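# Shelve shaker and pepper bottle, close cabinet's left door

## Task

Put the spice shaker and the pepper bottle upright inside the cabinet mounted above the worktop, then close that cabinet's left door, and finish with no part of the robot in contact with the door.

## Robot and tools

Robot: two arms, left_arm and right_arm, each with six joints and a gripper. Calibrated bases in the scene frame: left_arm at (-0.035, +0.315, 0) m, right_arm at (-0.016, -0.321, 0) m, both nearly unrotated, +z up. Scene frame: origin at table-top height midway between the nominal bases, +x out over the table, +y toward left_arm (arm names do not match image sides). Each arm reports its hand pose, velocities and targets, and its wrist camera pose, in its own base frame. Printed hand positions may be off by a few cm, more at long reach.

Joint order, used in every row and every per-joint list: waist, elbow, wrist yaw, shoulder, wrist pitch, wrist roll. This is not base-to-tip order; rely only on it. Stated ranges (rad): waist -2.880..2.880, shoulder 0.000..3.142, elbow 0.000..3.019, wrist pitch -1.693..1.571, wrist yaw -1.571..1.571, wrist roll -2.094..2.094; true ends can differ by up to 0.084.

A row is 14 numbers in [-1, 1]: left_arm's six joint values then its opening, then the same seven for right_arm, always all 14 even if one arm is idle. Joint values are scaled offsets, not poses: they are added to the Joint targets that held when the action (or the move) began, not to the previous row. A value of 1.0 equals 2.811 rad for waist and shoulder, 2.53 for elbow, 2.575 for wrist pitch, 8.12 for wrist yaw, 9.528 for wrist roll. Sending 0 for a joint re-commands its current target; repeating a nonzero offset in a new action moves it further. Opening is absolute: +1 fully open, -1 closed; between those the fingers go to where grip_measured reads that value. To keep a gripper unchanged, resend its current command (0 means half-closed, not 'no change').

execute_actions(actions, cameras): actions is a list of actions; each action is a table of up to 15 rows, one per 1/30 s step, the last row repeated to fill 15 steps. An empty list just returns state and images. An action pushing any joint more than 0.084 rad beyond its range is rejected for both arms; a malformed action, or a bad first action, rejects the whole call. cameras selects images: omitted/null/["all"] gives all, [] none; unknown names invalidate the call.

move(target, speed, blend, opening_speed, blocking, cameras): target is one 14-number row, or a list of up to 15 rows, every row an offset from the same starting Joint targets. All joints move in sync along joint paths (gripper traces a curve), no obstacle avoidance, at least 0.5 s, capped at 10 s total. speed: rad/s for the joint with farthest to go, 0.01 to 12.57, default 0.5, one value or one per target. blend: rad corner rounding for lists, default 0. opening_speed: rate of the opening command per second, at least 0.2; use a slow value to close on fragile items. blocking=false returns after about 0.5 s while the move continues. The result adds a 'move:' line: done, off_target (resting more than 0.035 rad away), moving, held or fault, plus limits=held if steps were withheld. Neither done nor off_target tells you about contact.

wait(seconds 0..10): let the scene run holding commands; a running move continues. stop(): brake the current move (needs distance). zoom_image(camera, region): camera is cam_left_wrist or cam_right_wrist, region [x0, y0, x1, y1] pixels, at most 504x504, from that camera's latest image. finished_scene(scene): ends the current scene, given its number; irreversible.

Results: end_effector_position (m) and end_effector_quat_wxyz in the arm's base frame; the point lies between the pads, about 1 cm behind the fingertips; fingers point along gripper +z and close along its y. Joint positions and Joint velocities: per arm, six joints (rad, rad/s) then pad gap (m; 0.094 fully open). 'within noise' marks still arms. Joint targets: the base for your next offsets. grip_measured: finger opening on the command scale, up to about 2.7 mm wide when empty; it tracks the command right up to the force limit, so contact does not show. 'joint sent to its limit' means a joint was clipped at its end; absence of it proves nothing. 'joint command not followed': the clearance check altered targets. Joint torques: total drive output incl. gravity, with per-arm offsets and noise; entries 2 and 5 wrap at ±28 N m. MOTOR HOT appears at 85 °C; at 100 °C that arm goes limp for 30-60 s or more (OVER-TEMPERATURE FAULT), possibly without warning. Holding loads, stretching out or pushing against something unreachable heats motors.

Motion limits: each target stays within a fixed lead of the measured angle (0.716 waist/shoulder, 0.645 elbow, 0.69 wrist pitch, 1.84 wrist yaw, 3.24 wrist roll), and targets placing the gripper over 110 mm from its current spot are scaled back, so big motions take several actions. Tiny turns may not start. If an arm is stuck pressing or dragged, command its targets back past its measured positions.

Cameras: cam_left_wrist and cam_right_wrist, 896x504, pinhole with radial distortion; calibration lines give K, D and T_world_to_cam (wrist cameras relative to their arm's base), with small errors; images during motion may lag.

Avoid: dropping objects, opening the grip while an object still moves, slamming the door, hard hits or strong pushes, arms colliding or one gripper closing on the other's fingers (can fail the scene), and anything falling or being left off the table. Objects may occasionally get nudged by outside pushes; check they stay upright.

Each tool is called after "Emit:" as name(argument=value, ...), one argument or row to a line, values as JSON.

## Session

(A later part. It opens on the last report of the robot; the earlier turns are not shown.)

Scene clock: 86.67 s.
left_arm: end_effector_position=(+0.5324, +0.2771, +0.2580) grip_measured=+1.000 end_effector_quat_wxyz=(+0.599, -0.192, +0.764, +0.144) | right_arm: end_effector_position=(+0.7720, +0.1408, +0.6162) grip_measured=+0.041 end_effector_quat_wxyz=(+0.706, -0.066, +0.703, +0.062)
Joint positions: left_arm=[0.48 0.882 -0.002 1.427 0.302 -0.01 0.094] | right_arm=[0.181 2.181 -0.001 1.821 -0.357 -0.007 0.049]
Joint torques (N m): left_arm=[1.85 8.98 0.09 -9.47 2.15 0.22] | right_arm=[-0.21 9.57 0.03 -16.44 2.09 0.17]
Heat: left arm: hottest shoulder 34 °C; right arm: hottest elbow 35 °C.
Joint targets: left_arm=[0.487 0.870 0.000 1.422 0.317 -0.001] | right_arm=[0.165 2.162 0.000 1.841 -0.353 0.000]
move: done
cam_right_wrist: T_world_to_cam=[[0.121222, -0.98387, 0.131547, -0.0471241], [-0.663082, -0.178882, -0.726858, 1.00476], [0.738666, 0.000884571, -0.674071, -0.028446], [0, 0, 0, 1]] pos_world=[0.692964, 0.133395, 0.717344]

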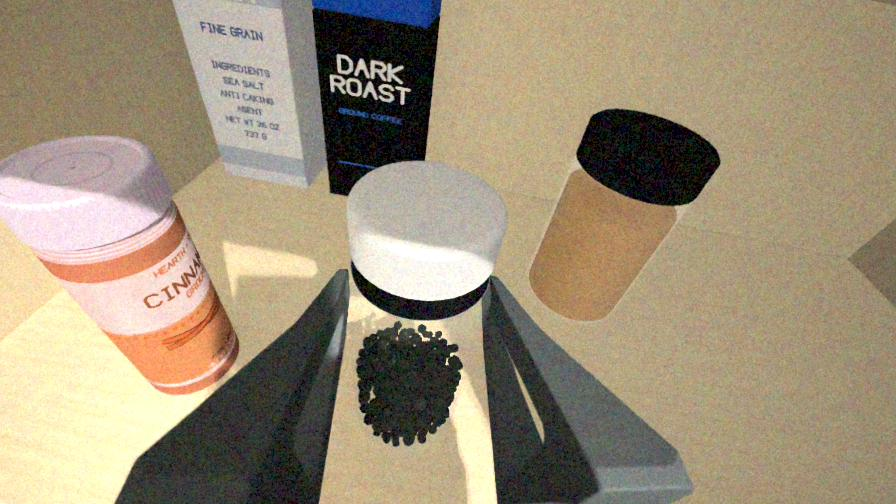

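Emit:
move(
  target=[0,0,0,0,0,0,1, 0,-0.008,0,0.002,0.003,0,-0.3],
  speed=0.1,
  cameras=["cam_right_wrist"],
)

Scene clock: 87.57 s.
left_arm: end_effector_position=(+0.5324, +0.2771, +0.2580) grip_measured=+1.000 end_effector_quat_wxyz=(+0.599, -0.192, +0.764, +0.144) | right_arm: end_effector_position=(+0.7721, +0.1409, +0.6125) grip_measured=+0.041 end_effector_quat_wxyz=(+0.706, -0.066, +0.703, +0.062)
Joint positions: left_arm=[0.48 0.882 -0.002 1.427 0.302 -0.01 0.094] | right_arm=[0.181 2.165 -0.001 1.816 -0.344 -0.007 0.049]
Joint torques (N m): left_arm=[1.85 8.9 0.06 -9.41 2.17 0.2] | right_arm=[-1.26 9.55 0.02 -16.62 1.73 0.21]
Heat: left arm: hottest shoulder 34 °C; right arm: hottest elbow 35 °C.
Joint targets: left_arm=[0.487 0.870 0.000 1.422 0.317 -0.001] | right_arm=[0.165 2.141 0.000 1.847 -0.346 0.000]
move: done
cam_right_wrist: T_world_to_cam=[[0.121222, -0.98387, 0.131547, -0.0466616], [-0.663082, -0.178882, -0.726858, 1.0022], [0.738666, 0.000884571, -0.674071, -0.0310878], [0, 0, 0, 1]] pos_world=[0.693164, 0.133395, 0.713644]

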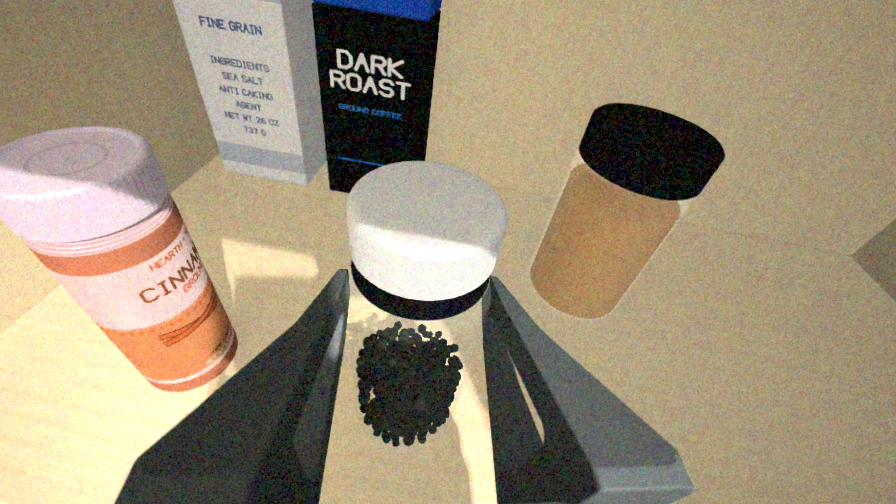

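Emit:
move(
  target=[0,0,0,0,0,0,1, 0,-0.006,0,0.004,0.003,0,-0.3],
  speed=0.1,
  cameras=["cam_right_wrist"],
)

Scene clock: 88.50 s.
left_arm: end_effector_position=(+0.5324, +0.2771, +0.2580) grip_measured=+1.000 end_effector_quat_wxyz=(+0.599, -0.192, +0.764, +0.144) | right_arm: end_effector_position=(+0.7730, +0.1410, +0.6110) grip_measured=+0.041 end_effector_quat_wxyz=(+0.708, -0.066, +0.701, +0.062)
Joint positions: left_arm=[0.48 0.882 -0.002 1.427 0.302 -0.01 0.094] | right_arm=[0.181 2.156 -0.001 1.816 -0.331 -0.007 0.049]
Joint torques (N m): left_arm=[1.79 8.95 0.07 -9.41 2.15 0.2] | right_arm=[-1.2 8.79 0 -15.03 1.61 0.15]
Heat: left arm: hottest shoulder 34 °C; right arm: hottest elbow 35 °C.
Joint targets: left_arm=[0.487 0.870 0.000 1.422 0.317 -0.001] | right_arm=[0.165 2.126 0.000 1.858 -0.338 0.000]
move: off_target (right_arm); right_arm: the shoulder is farthest, 0.042 rad from its target
cam_right_wrist: T_world_to_cam=[[0.120482, -0.983998, 0.13127, -0.0456227], [-0.659221, -0.178173, -0.730535, 1.00087], [0.742234, 0.00148057, -0.670139, -0.0379344], [0, 0, 0, 1]] pos_world=[0.693448, 0.133492, 0.711739]

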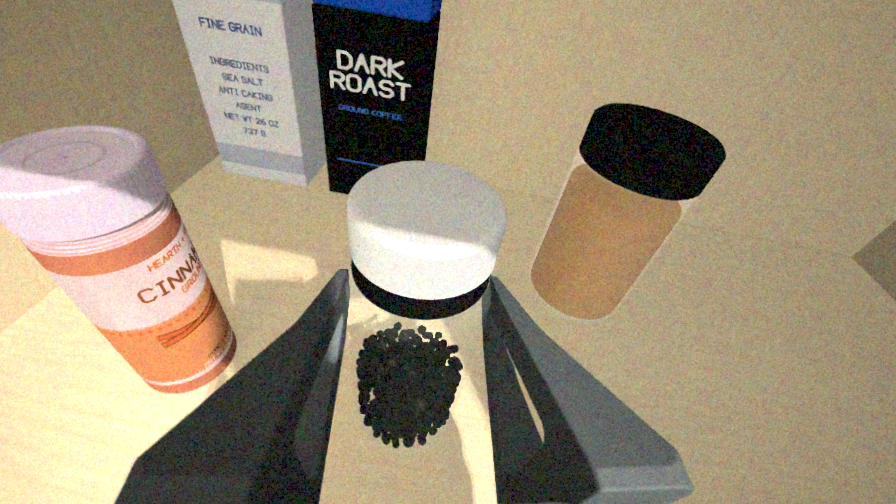

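Emit:
move(
  target=[
    [0,0,0,0,0,0,1, 0,0.002,0,-0.005,-0.003,0,-0.3],
    [0,0,0,0,0,0,1, 0,0.002,0,-0.005,-0.003,0,0.3],
  ],
  opening_speed=0.4,
  speed=0.1,
  cameras=["cam_right_wrist"],
)

Scene clock: 91.13 s.
left_arm: end_effector_position=(+0.5324, +0.2771, +0.2580) grip_measured=+1.000 end_effector_quat_wxyz=(+0.599, -0.192, +0.764, +0.144) | right_arm: end_effector_position=(+0.7729, +0.1410, +0.6111) grip_measured=+0.297 end_effector_quat_wxyz=(+0.708, -0.066, +0.701, +0.062)
Joint positions: left_arm=[0.48 0.882 -0.002 1.427 0.302 -0.01 0.094] | right_arm=[0.181 2.156 -0.001 1.816 -0.331 -0.007 0.061]
Joint torques (N m): left_arm=[1.79 8.96 0.08 -9.47 2.15 0.23] | right_arm=[-0.97 9.31 0.08 -16.15 1.22 0.16]
Heat: left arm: hottest shoulder 34 °C; right arm: hottest elbow 35 °C.
Joint targets: left_arm=[0.487 0.870 0.000 1.422 0.317 -0.001] | right_arm=[0.165 2.131 0.000 1.844 -0.346 0.000]
move: done
cam_right_wrist: T_world_to_cam=[[0.120442, -0.984016, 0.131174, -0.0455248], [-0.65896, -0.178074, -0.730795, 1.00087], [0.742473, 0.0015799, -0.669874, -0.0381601], [0, 0, 0, 1]] pos_world=[0.693347, 0.133491, 0.711839]

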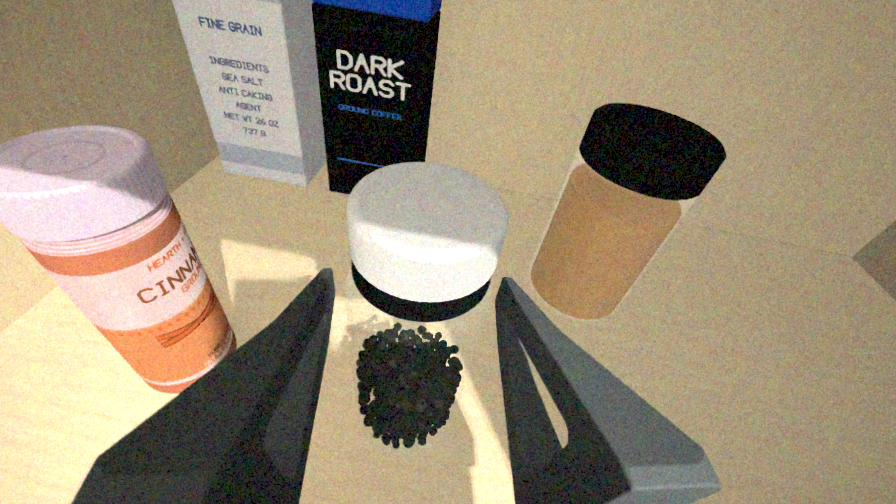

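Emit:
move(
  target=[
    [0,0,0,0,0,0,1, 0,-0.1862,0,-0.19,0.014,0,0.5],
    [-0.2088,-0.1107,0,-0.19,-0.003,0,-0.9, -0.094,-0.6447,0,-0.4088,0.366,0,0.5],
  ],
  speed=[0.5, 0.9],
)

Scene clock: 96.57 s.
left_arm: end_effector_position=(+0.4474, -0.0419, +0.3615) grip_measured=-0.896 end_effector_quat_wxyz=(+0.710, +0.029, +0.702, -0.036) | right_arm: end_effector_position=(+0.3791, -0.0325, +0.4421) grip_measured=+0.497 end_effector_quat_wxyz=(+0.827, +0.022, +0.561, -0.037)
Joint positions: left_arm=[-0.093 0.603 -0.001 0.893 0.302 -0.01 0.005] | right_arm=[-0.085 0.504 -0.001 0.705 0.58 -0.007 0.07]
Joint torques (N m): left_arm=[0.5 9.8 0.02 -3.37 1.8 0.21] | right_arm=[-0.21 11.44 0.01 -3.14 2.28 0.16]
Heat: left arm: hottest shoulder 34 °C; right arm: hottest elbow 34 °C.
Joint targets: left_arm=[-0.100 0.590 0.000 0.888 0.309 -0.001] | right_arm=[-0.099 0.500 0.000 0.695 0.597 0.000]
move: done
cam_left_wrist: T_world_to_cam=[[-0.166754, -0.973383, 0.15722, -0.0379259], [-0.673002, -0.00416924, -0.739629, 0.589281], [0.720598, -0.229146, -0.654394, 0.029552], [0, 0, 0, 1]] pos_world=[0.368968, -0.0276879, 0.461151]
cam_right_wrist: T_world_to_cam=[[-0.18518, -0.97747, 0.101299, -0.0173201], [-0.374468, -0.0251157, -0.9269, 0.570793], [0.908561, -0.209577, -0.36138, -0.0649861], [0, 0, 0, 1]] pos_world=[0.26958, -0.0162135, 0.507338]

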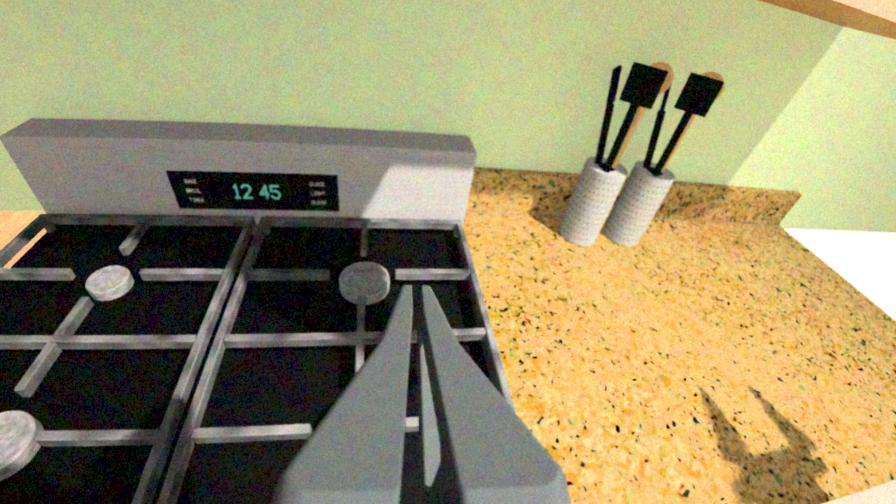

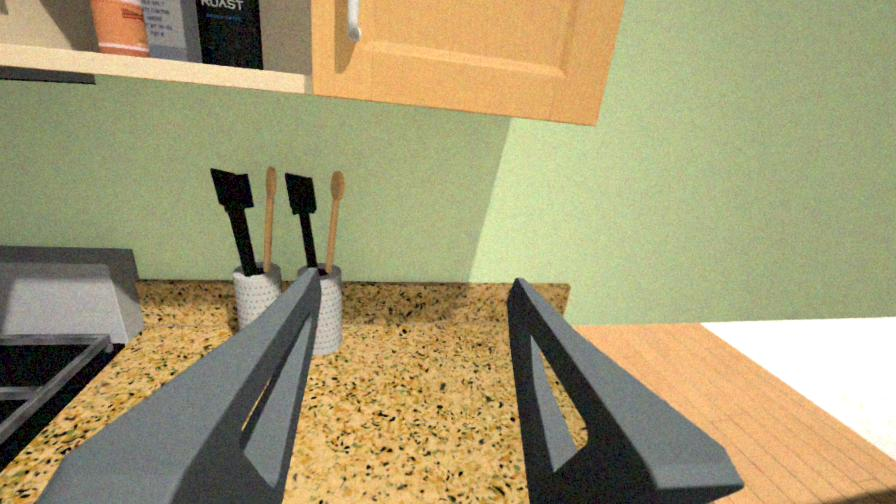

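Emit:
move(
  target=[0,0,0,0,0,0,-0.9, 0.03,0,0,0,0.14,0,0.5],
  speed=0.9,
  cameras=["cam_right_wrist"],
)

Emit:
zoom_image(
  camera="cam_right_wrist",
  region=[100, 0, 500, 250],
)

Scene clock: 97.90 s.
left_arm: end_effector_position=(+0.4474, -0.0419, +0.3615) grip_measured=-0.897 end_effector_quat_wxyz=(+0.710, +0.029, +0.702, -0.036) | right_arm: end_effector_position=(+0.3326, -0.0101, +0.5179) grip_measured=+0.497 end_effector_quat_wxyz=(+0.915, +0.004, +0.402, -0.016)
Joint positions: left_arm=[-0.093 0.603 -0.001 0.893 0.302 -0.01 0.005] | right_arm=[-0.029 0.504 0 0.704 0.942 -0.007 0.07]
Joint torques (N m): left_arm=[0.5 9.8 0.04 -3.25 1.78 0.21] | right_arm=[0.79 10.74 0.04 -1.79 1.81 0.16]
Heat: left arm: hottest shoulder 33 °C; right arm: hottest elbow 34 °C.
Joint targets: left_arm=[-0.100 0.590 0.000 0.888 0.309 -0.001] | right_arm=[-0.015 0.500 0.000 0.695 0.957 0.000]
move: done
cam_right_wrist: T_world_to_cam=[[-0.160494, -0.985342, 0.0578244, 0.00250958], [-0.0180246, -0.0556483, -0.998288, 0.542248], [0.986872, -0.161262, -0.00882917, -0.198712], [0, 0, 0, 1]] pos_world=[0.20628, 0.000603298, 0.53942]

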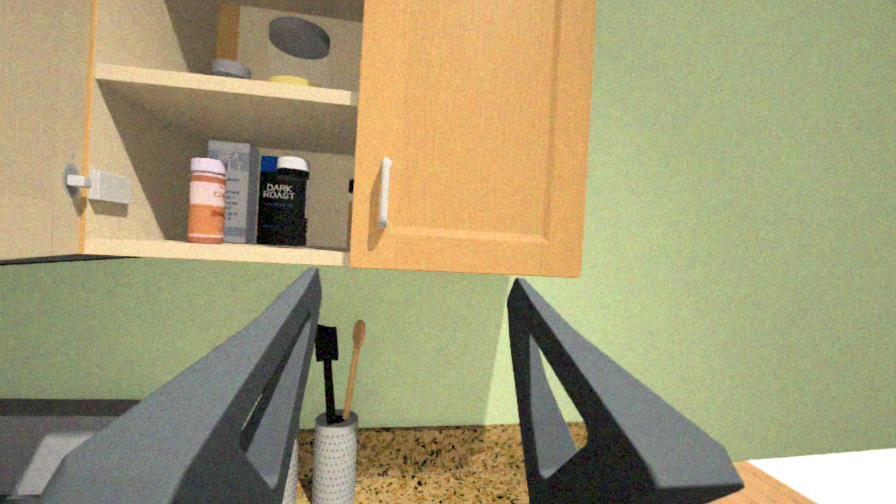

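Scaled by 1.260 (camera's finer frame: 1280x720).

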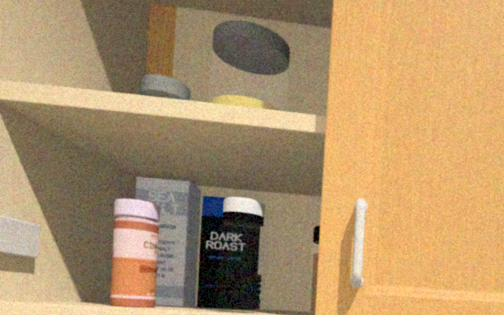

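Emit:
move(
  target=[-0.0423,0.3206,0.1023,0.1103,-0.1833,0,-0.9, 0,0,0,0,0,0,0.5],
  speed=0.7,
)

Scene clock: 100.13 s.
left_arm: end_effector_position=(+0.4687, -0.2309, +0.5741) grip_measured=-0.897 end_effector_quat_wxyz=(+0.617, +0.350, +0.610, -0.353) | right_arm: end_effector_position=(+0.3326, -0.0101, +0.5179) grip_measured=+0.497 end_effector_quat_wxyz=(+0.915, +0.004, +0.402, -0.016)
Joint positions: left_arm=[-0.212 1.349 0.829 1.179 -0.154 -0.01 0.005] | right_arm=[-0.029 0.504 0 0.704 0.943 -0.007 0.07]
Joint torques (N m): left_arm=[0.73 15.49 0.06 -5.25 0.99 0.2] | right_arm=[1.03 10.86 0.04 -2.26 1.63 0.16]
Heat: left arm: hottest shoulder 33 °C; right arm: hottest elbow 34 °C.
Joint targets: left_arm=[-0.219 1.400 0.831 1.198 -0.163 -0.001] | right_arm=[-0.015 0.500 0.000 0.695 0.957 0.000]
move: off_target (left_arm); left_arm: the elbow is farthest, 0.052 rad from its target
cam_left_wrist: T_world_to_cam=[[-0.889708, -0.432767, 0.145368, 0.218601], [-0.388144, 0.549432, -0.739911, 0.754591], [0.240339, -0.714729, -0.65681, 0.224392], [0, 0, 0, 1]] pos_world=[0.433451, -0.159614, 0.673935]
cam_right_wrist: T_world_to_cam=[[-0.160518, -0.98534, 0.057777, 0.00254009], [-0.0176228, -0.0556657, -0.998294, 0.542168], [0.986876, -0.161262, -0.00842911, -0.198928], [0, 0, 0, 1]] pos_world=[0.20628, 0.000603328, 0.539419]

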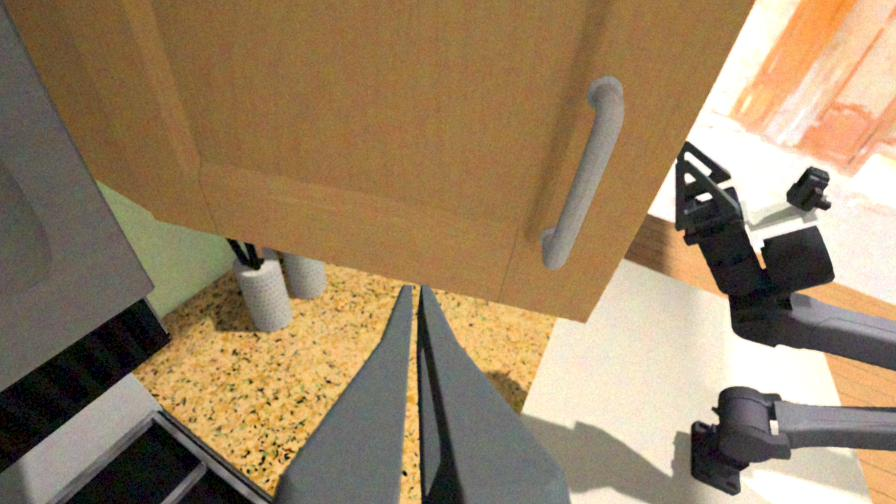

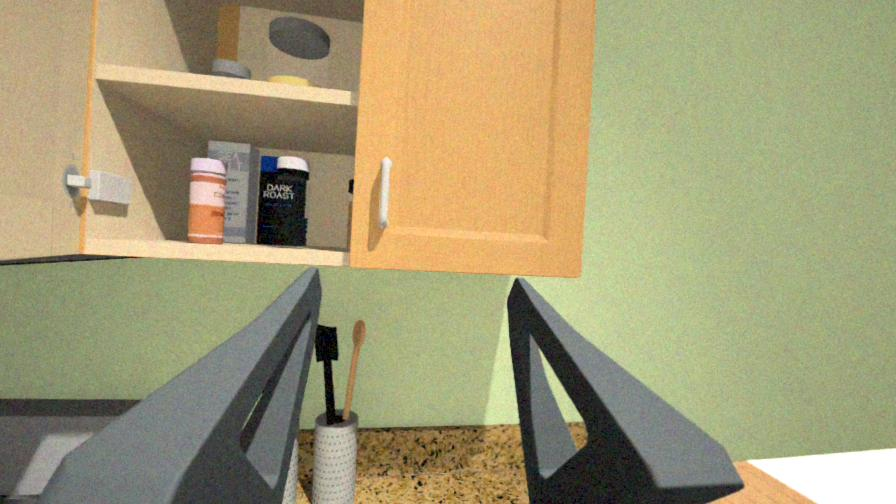

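Emit:
move(
  target=[
    [-0.0733,0.0435,-0.0303,0.0427,0.0058,0,-0.9, 0,0,0,0,0,0,0.5],
    [-0.1373,0.1225,-0.0765,0.1128,0.005,0,-0.9, 0,0,0,0,0,0,0.5],
  ],
  speed=0.35,
  blend=0.05,
)

Scene clock: 102.60 s.
left_arm: end_effector_position=(+0.5401, -0.4072, +0.5824) grip_measured=-0.897 end_effector_quat_wxyz=(+0.656, +0.272, +0.646, -0.280) | right_arm: end_effector_position=(+0.3326, -0.0101, +0.5179) grip_measured=+0.497 end_effector_quat_wxyz=(+0.915, +0.004, +0.402, -0.016)
Joint positions: left_arm=[-0.592 1.655 0.21 1.484 -0.154 -0.008 0.005] | right_arm=[-0.029 0.504 0 0.704 0.943 -0.007 0.07]
Joint torques (N m): left_arm=[0.09 16.09 -0.03 -9.05 1.66 0.19] | right_arm=[2.08 10.89 0.04 -1.79 1.78 0.15]
Heat: left arm: hottest elbow 34 °C; right arm: hottest elbow 34 °C.
Joint targets: left_arm=[-0.605 1.710 0.209 1.515 -0.150 -0.001] | right_arm=[-0.015 0.500 0.000 0.695 0.957 0.000]
move: off_target (left_arm); left_arm: the elbow is farthest, 0.055 rad from its target
cam_left_wrist: T_world_to_cam=[[-0.762415, -0.629014, 0.151867, 0.0522579], [-0.507713, 0.435985, -0.743064, 0.905508], [0.401186, -0.643629, -0.651761, 0.0258093], [0, 0, 0, 1]] pos_world=[0.489226, -0.345305, 0.681736]
cam_right_wrist: T_world_to_cam=[[-0.160518, -0.98534, 0.057777, 0.00254009], [-0.0176228, -0.0556657, -0.998294, 0.542168], [0.986876, -0.161262, -0.00842911, -0.198928], [0, 0, 0, 1]] pos_world=[0.20628, 0.000603328, 0.539419]

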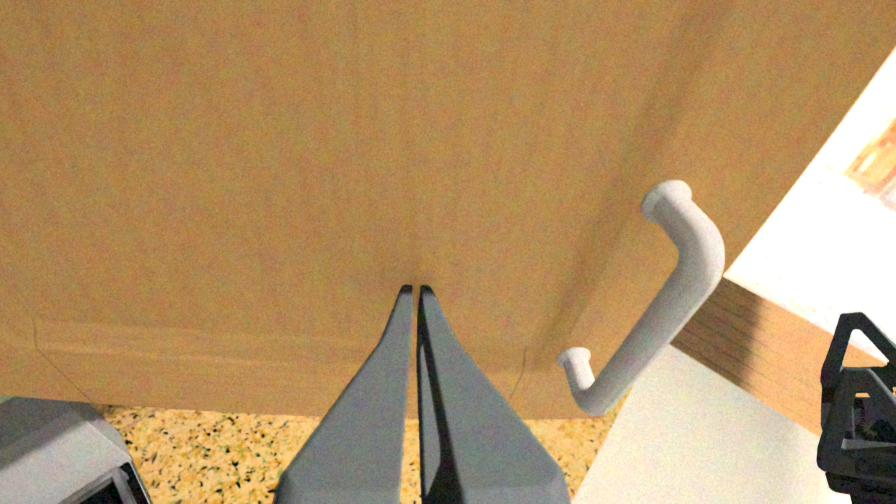

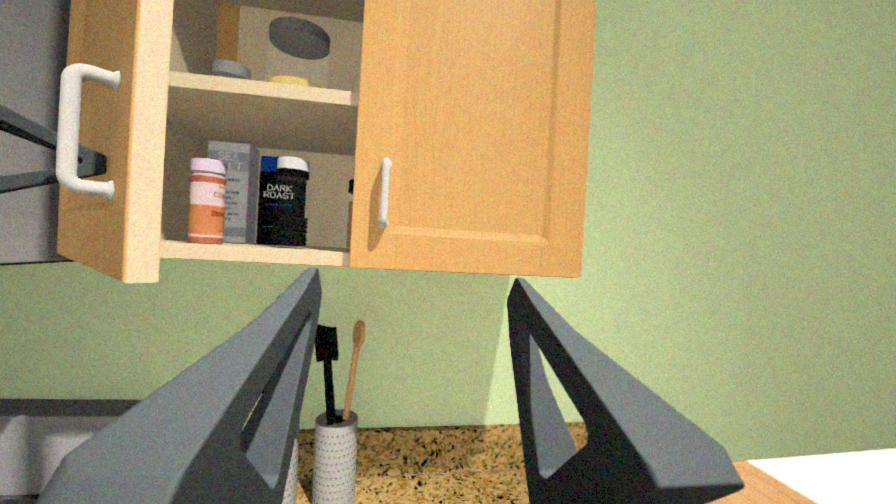

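Emit:
move(
  target=[
    [-0.0214,0.1403,-0.0318,0.0996,-0.0276,0,-0.9, 0,0,0,0,0,0,0.5],
    [-0.0125,0.3123,-0.0411,0.201,-0.0854,0,-0.9, 0,0,0,0,0,0,0.5],
  ],
  speed=0.3,
  blend=0.05,
)

Scene clock: 105.93 s.
left_arm: end_effector_position=(+0.6833, -0.4992, +0.6017) grip_measured=-0.897 end_effector_quat_wxyz=(+0.694, +0.180, +0.669, -0.196) | right_arm: end_effector_position=(+0.3326, -0.0101, +0.5179) grip_measured=+0.497 end_effector_quat_wxyz=(+0.915, +0.004, +0.402, -0.016)
Joint positions: left_arm=[-0.654 2.442 -0.117 2.032 -0.37 -0.008 0.005] | right_arm=[-0.029 0.504 0 0.704 0.943 -0.007 0.07]
Joint torques (N m): left_arm=[2.37 15.62 -0.26 -14.51 1.37 0.2] | right_arm=[1.38 10.95 0 -1.49 1.73 0.19]
Motor temperatures (°C): left_arm=[29 35 24 33 26 24 25] | right_arm=[23 34 26 28 27 23 25]
Heat: left arm: hottest elbow 35 °C; right arm: hottest elbow 34 °C.
Joint targets: left_arm=[-0.640 2.500 -0.124 2.081 -0.370 -0.001] | right_arm=[-0.015 0.500 0.000 0.695 0.957 0.000]
move: off_target (left_arm); left_arm: the elbow is farthest, 0.058 rad from its target
cam_left_wrist: T_world_to_cam=[[-0.573639, -0.803788, 0.157681, -0.119176], [-0.591642, 0.273458, -0.758406, 1.01815], [0.566479, -0.528342, -0.632421, -0.145251], [0, 0, 0, 1]] pos_world=[0.616299, -0.450956, 0.699104]
cam_right_wrist: T_world_to_cam=[[-0.160518, -0.98534, 0.057777, 0.00254009], [-0.0176228, -0.0556657, -0.998294, 0.542168], [0.986876, -0.161262, -0.00842911, -0.198928], [0, 0, 0, 1]] pos_world=[0.20628, 0.000603328, 0.539419]

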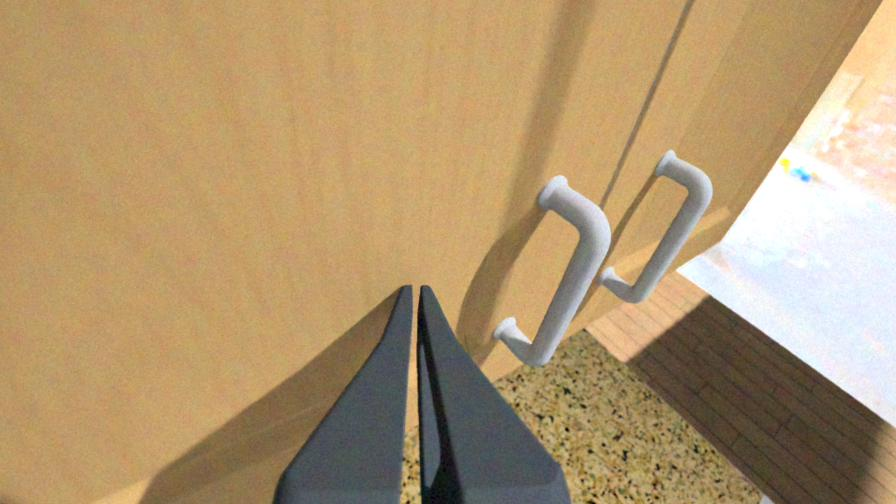

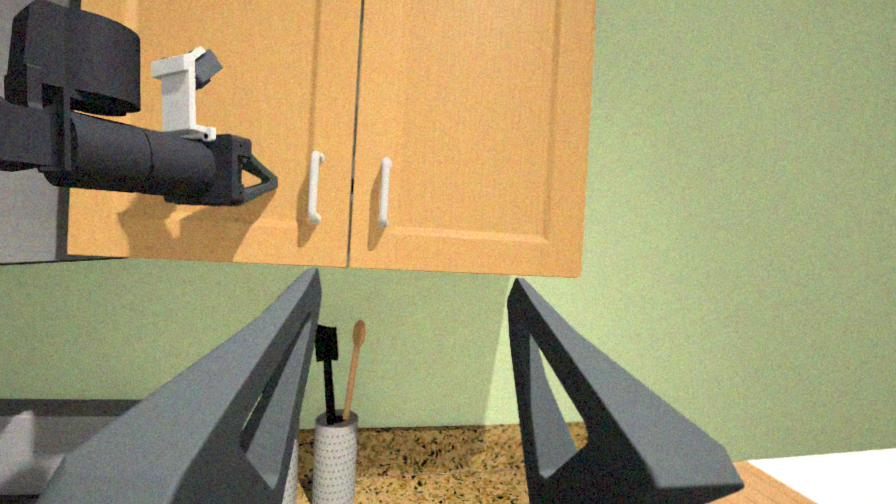

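Emit:
zoom_image(
  camera="cam_right_wrist",
  region=[280, 130, 440, 290],
)

Emit:
zoom_image(
  camera="cam_left_wrist",
  region=[460, 0, 760, 380],
)

Scaled by 3.150 (camera's finer frame: 1280x720).

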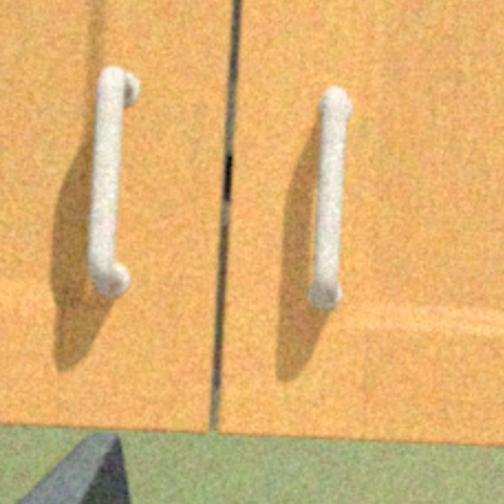

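Scaled by 1.326 (camera's finer frame: 1280x720).

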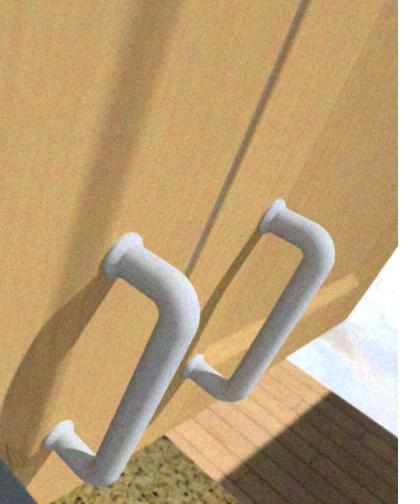

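Emit:
move(
  target=[0,0.012,0,0.01,0,0,-0.9, 0,0,0,0,0,0,0.5],
  speed=0.15,
  cameras=["cam_right_wrist"],
)

Emit:
zoom_image(
  camera="cam_right_wrist",
  region=[280, 130, 440, 290],
)

Scene clock: 107.07 s.
left_arm: end_effector_position=(+0.6835, -0.5039, +0.6069) grip_measured=-0.897 end_effector_quat_wxyz=(+0.698, +0.179, +0.664, -0.199) | right_arm: end_effector_position=(+0.3326, -0.0101, +0.5179) grip_measured=+0.497 end_effector_quat_wxyz=(+0.915, +0.004, +0.402, -0.016)
Joint positions: left_arm=[-0.658 2.478 -0.117 2.05 -0.372 -0.008 0.005] | right_arm=[-0.029 0.504 0 0.704 0.943 -0.007 0.07]
Joint torques (N m): left_arm=[2.55 14.97 -0.27 -13.51 1.61 0.2] | right_arm=[1.08 10.88 0.06 -1.14 1.55 0.17]
Heat: left arm: hottest elbow 35 °C; right arm: hottest elbow 34 °C.
Joint targets: left_arm=[-0.640 2.531 -0.124 2.108 -0.370 -0.001] | right_arm=[-0.015 0.500 0.000 0.695 0.957 0.000]
move: off_target (left_arm); left_arm: the shoulder is farthest, 0.059 rad from its target
cam_right_wrist: T_world_to_cam=[[-0.160518, -0.98534, 0.057777, 0.00254009], [-0.0176228, -0.0556657, -0.998294, 0.542168], [0.986876, -0.161262, -0.00842911, -0.198928], [0, 0, 0, 1]] pos_world=[0.20628, 0.000603328, 0.539419]

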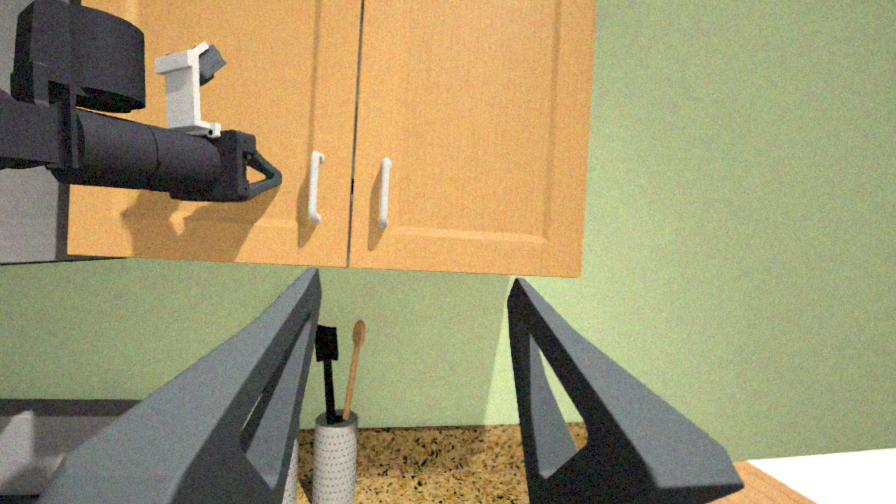

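Scaled by 3.150 (camera's finer frame: 1280x720).

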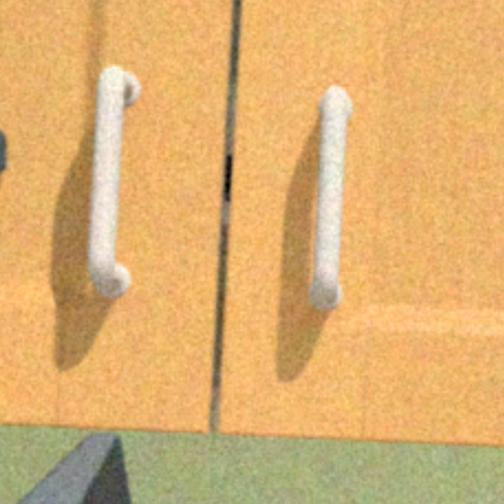

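Emit:
move(
  target=[0.004,-0.33,0.006,-0.2,0.08,0,-0.9, 0,0,0,0,0,0,0.5],
  speed=0.6,
)

Scene clock: 109.40 s.
left_arm: end_effector_position=(+0.5743, -0.4098, +0.5650) grip_measured=-0.897 end_effector_quat_wxyz=(+0.672, +0.195, +0.687, -0.196) | right_arm: end_effector_position=(+0.3326, -0.0101, +0.5179) grip_measured=+0.497 end_effector_quat_wxyz=(+0.915, +0.004, +0.402, -0.016)
Joint positions: left_arm=[-0.638 1.709 -0.077 1.552 -0.178 -0.008 0.005] | right_arm=[-0.029 0.504 0 0.704 0.943 -0.007 0.07]
Joint torques (N m): left_arm=[1.96 10.11 0.08 -12.57 2.07 0.19] | right_arm=[0.97 10.82 0.03 -1.85 1.68 0.18]
Heat: left arm: hottest elbow 35 °C; right arm: hottest elbow 34 °C.
Joint targets: left_arm=[-0.629 1.696 -0.075 1.546 -0.164 -0.001] | right_arm=[-0.015 0.500 0.000 0.695 0.957 0.000]
move: done
cam_left_wrist: T_world_to_cam=[[-0.584639, -0.796131, 0.156117, -0.0937675], [-0.620797, 0.315115, -0.717853, 0.912247], [0.522311, -0.516602, -0.678465, -0.00338645], [0, 0, 0, 1]] pos_world=[0.513269, -0.363863, 0.6672]
cam_right_wrist: T_world_to_cam=[[-0.160518, -0.98534, 0.057777, 0.00254009], [-0.0176228, -0.0556657, -0.998294, 0.542168], [0.986876, -0.161262, -0.00842911, -0.198928], [0, 0, 0, 1]] pos_world=[0.20628, 0.000603328, 0.539419]

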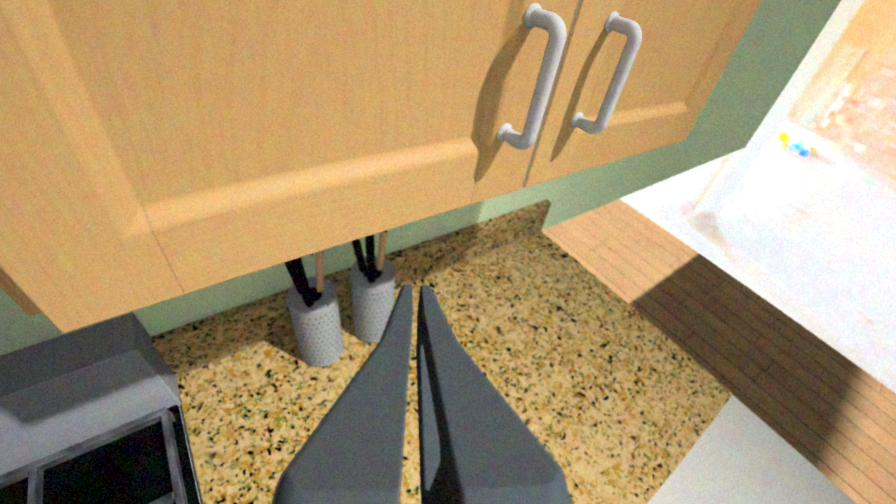

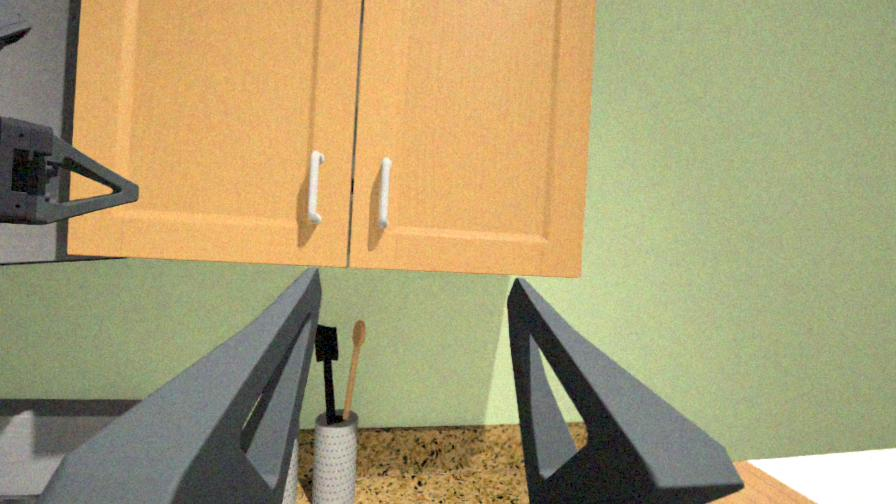

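Closed and clear. End the practice scene.

Emit:
finished_scene(
  scene=1,
)

The scene is finished: the task was done.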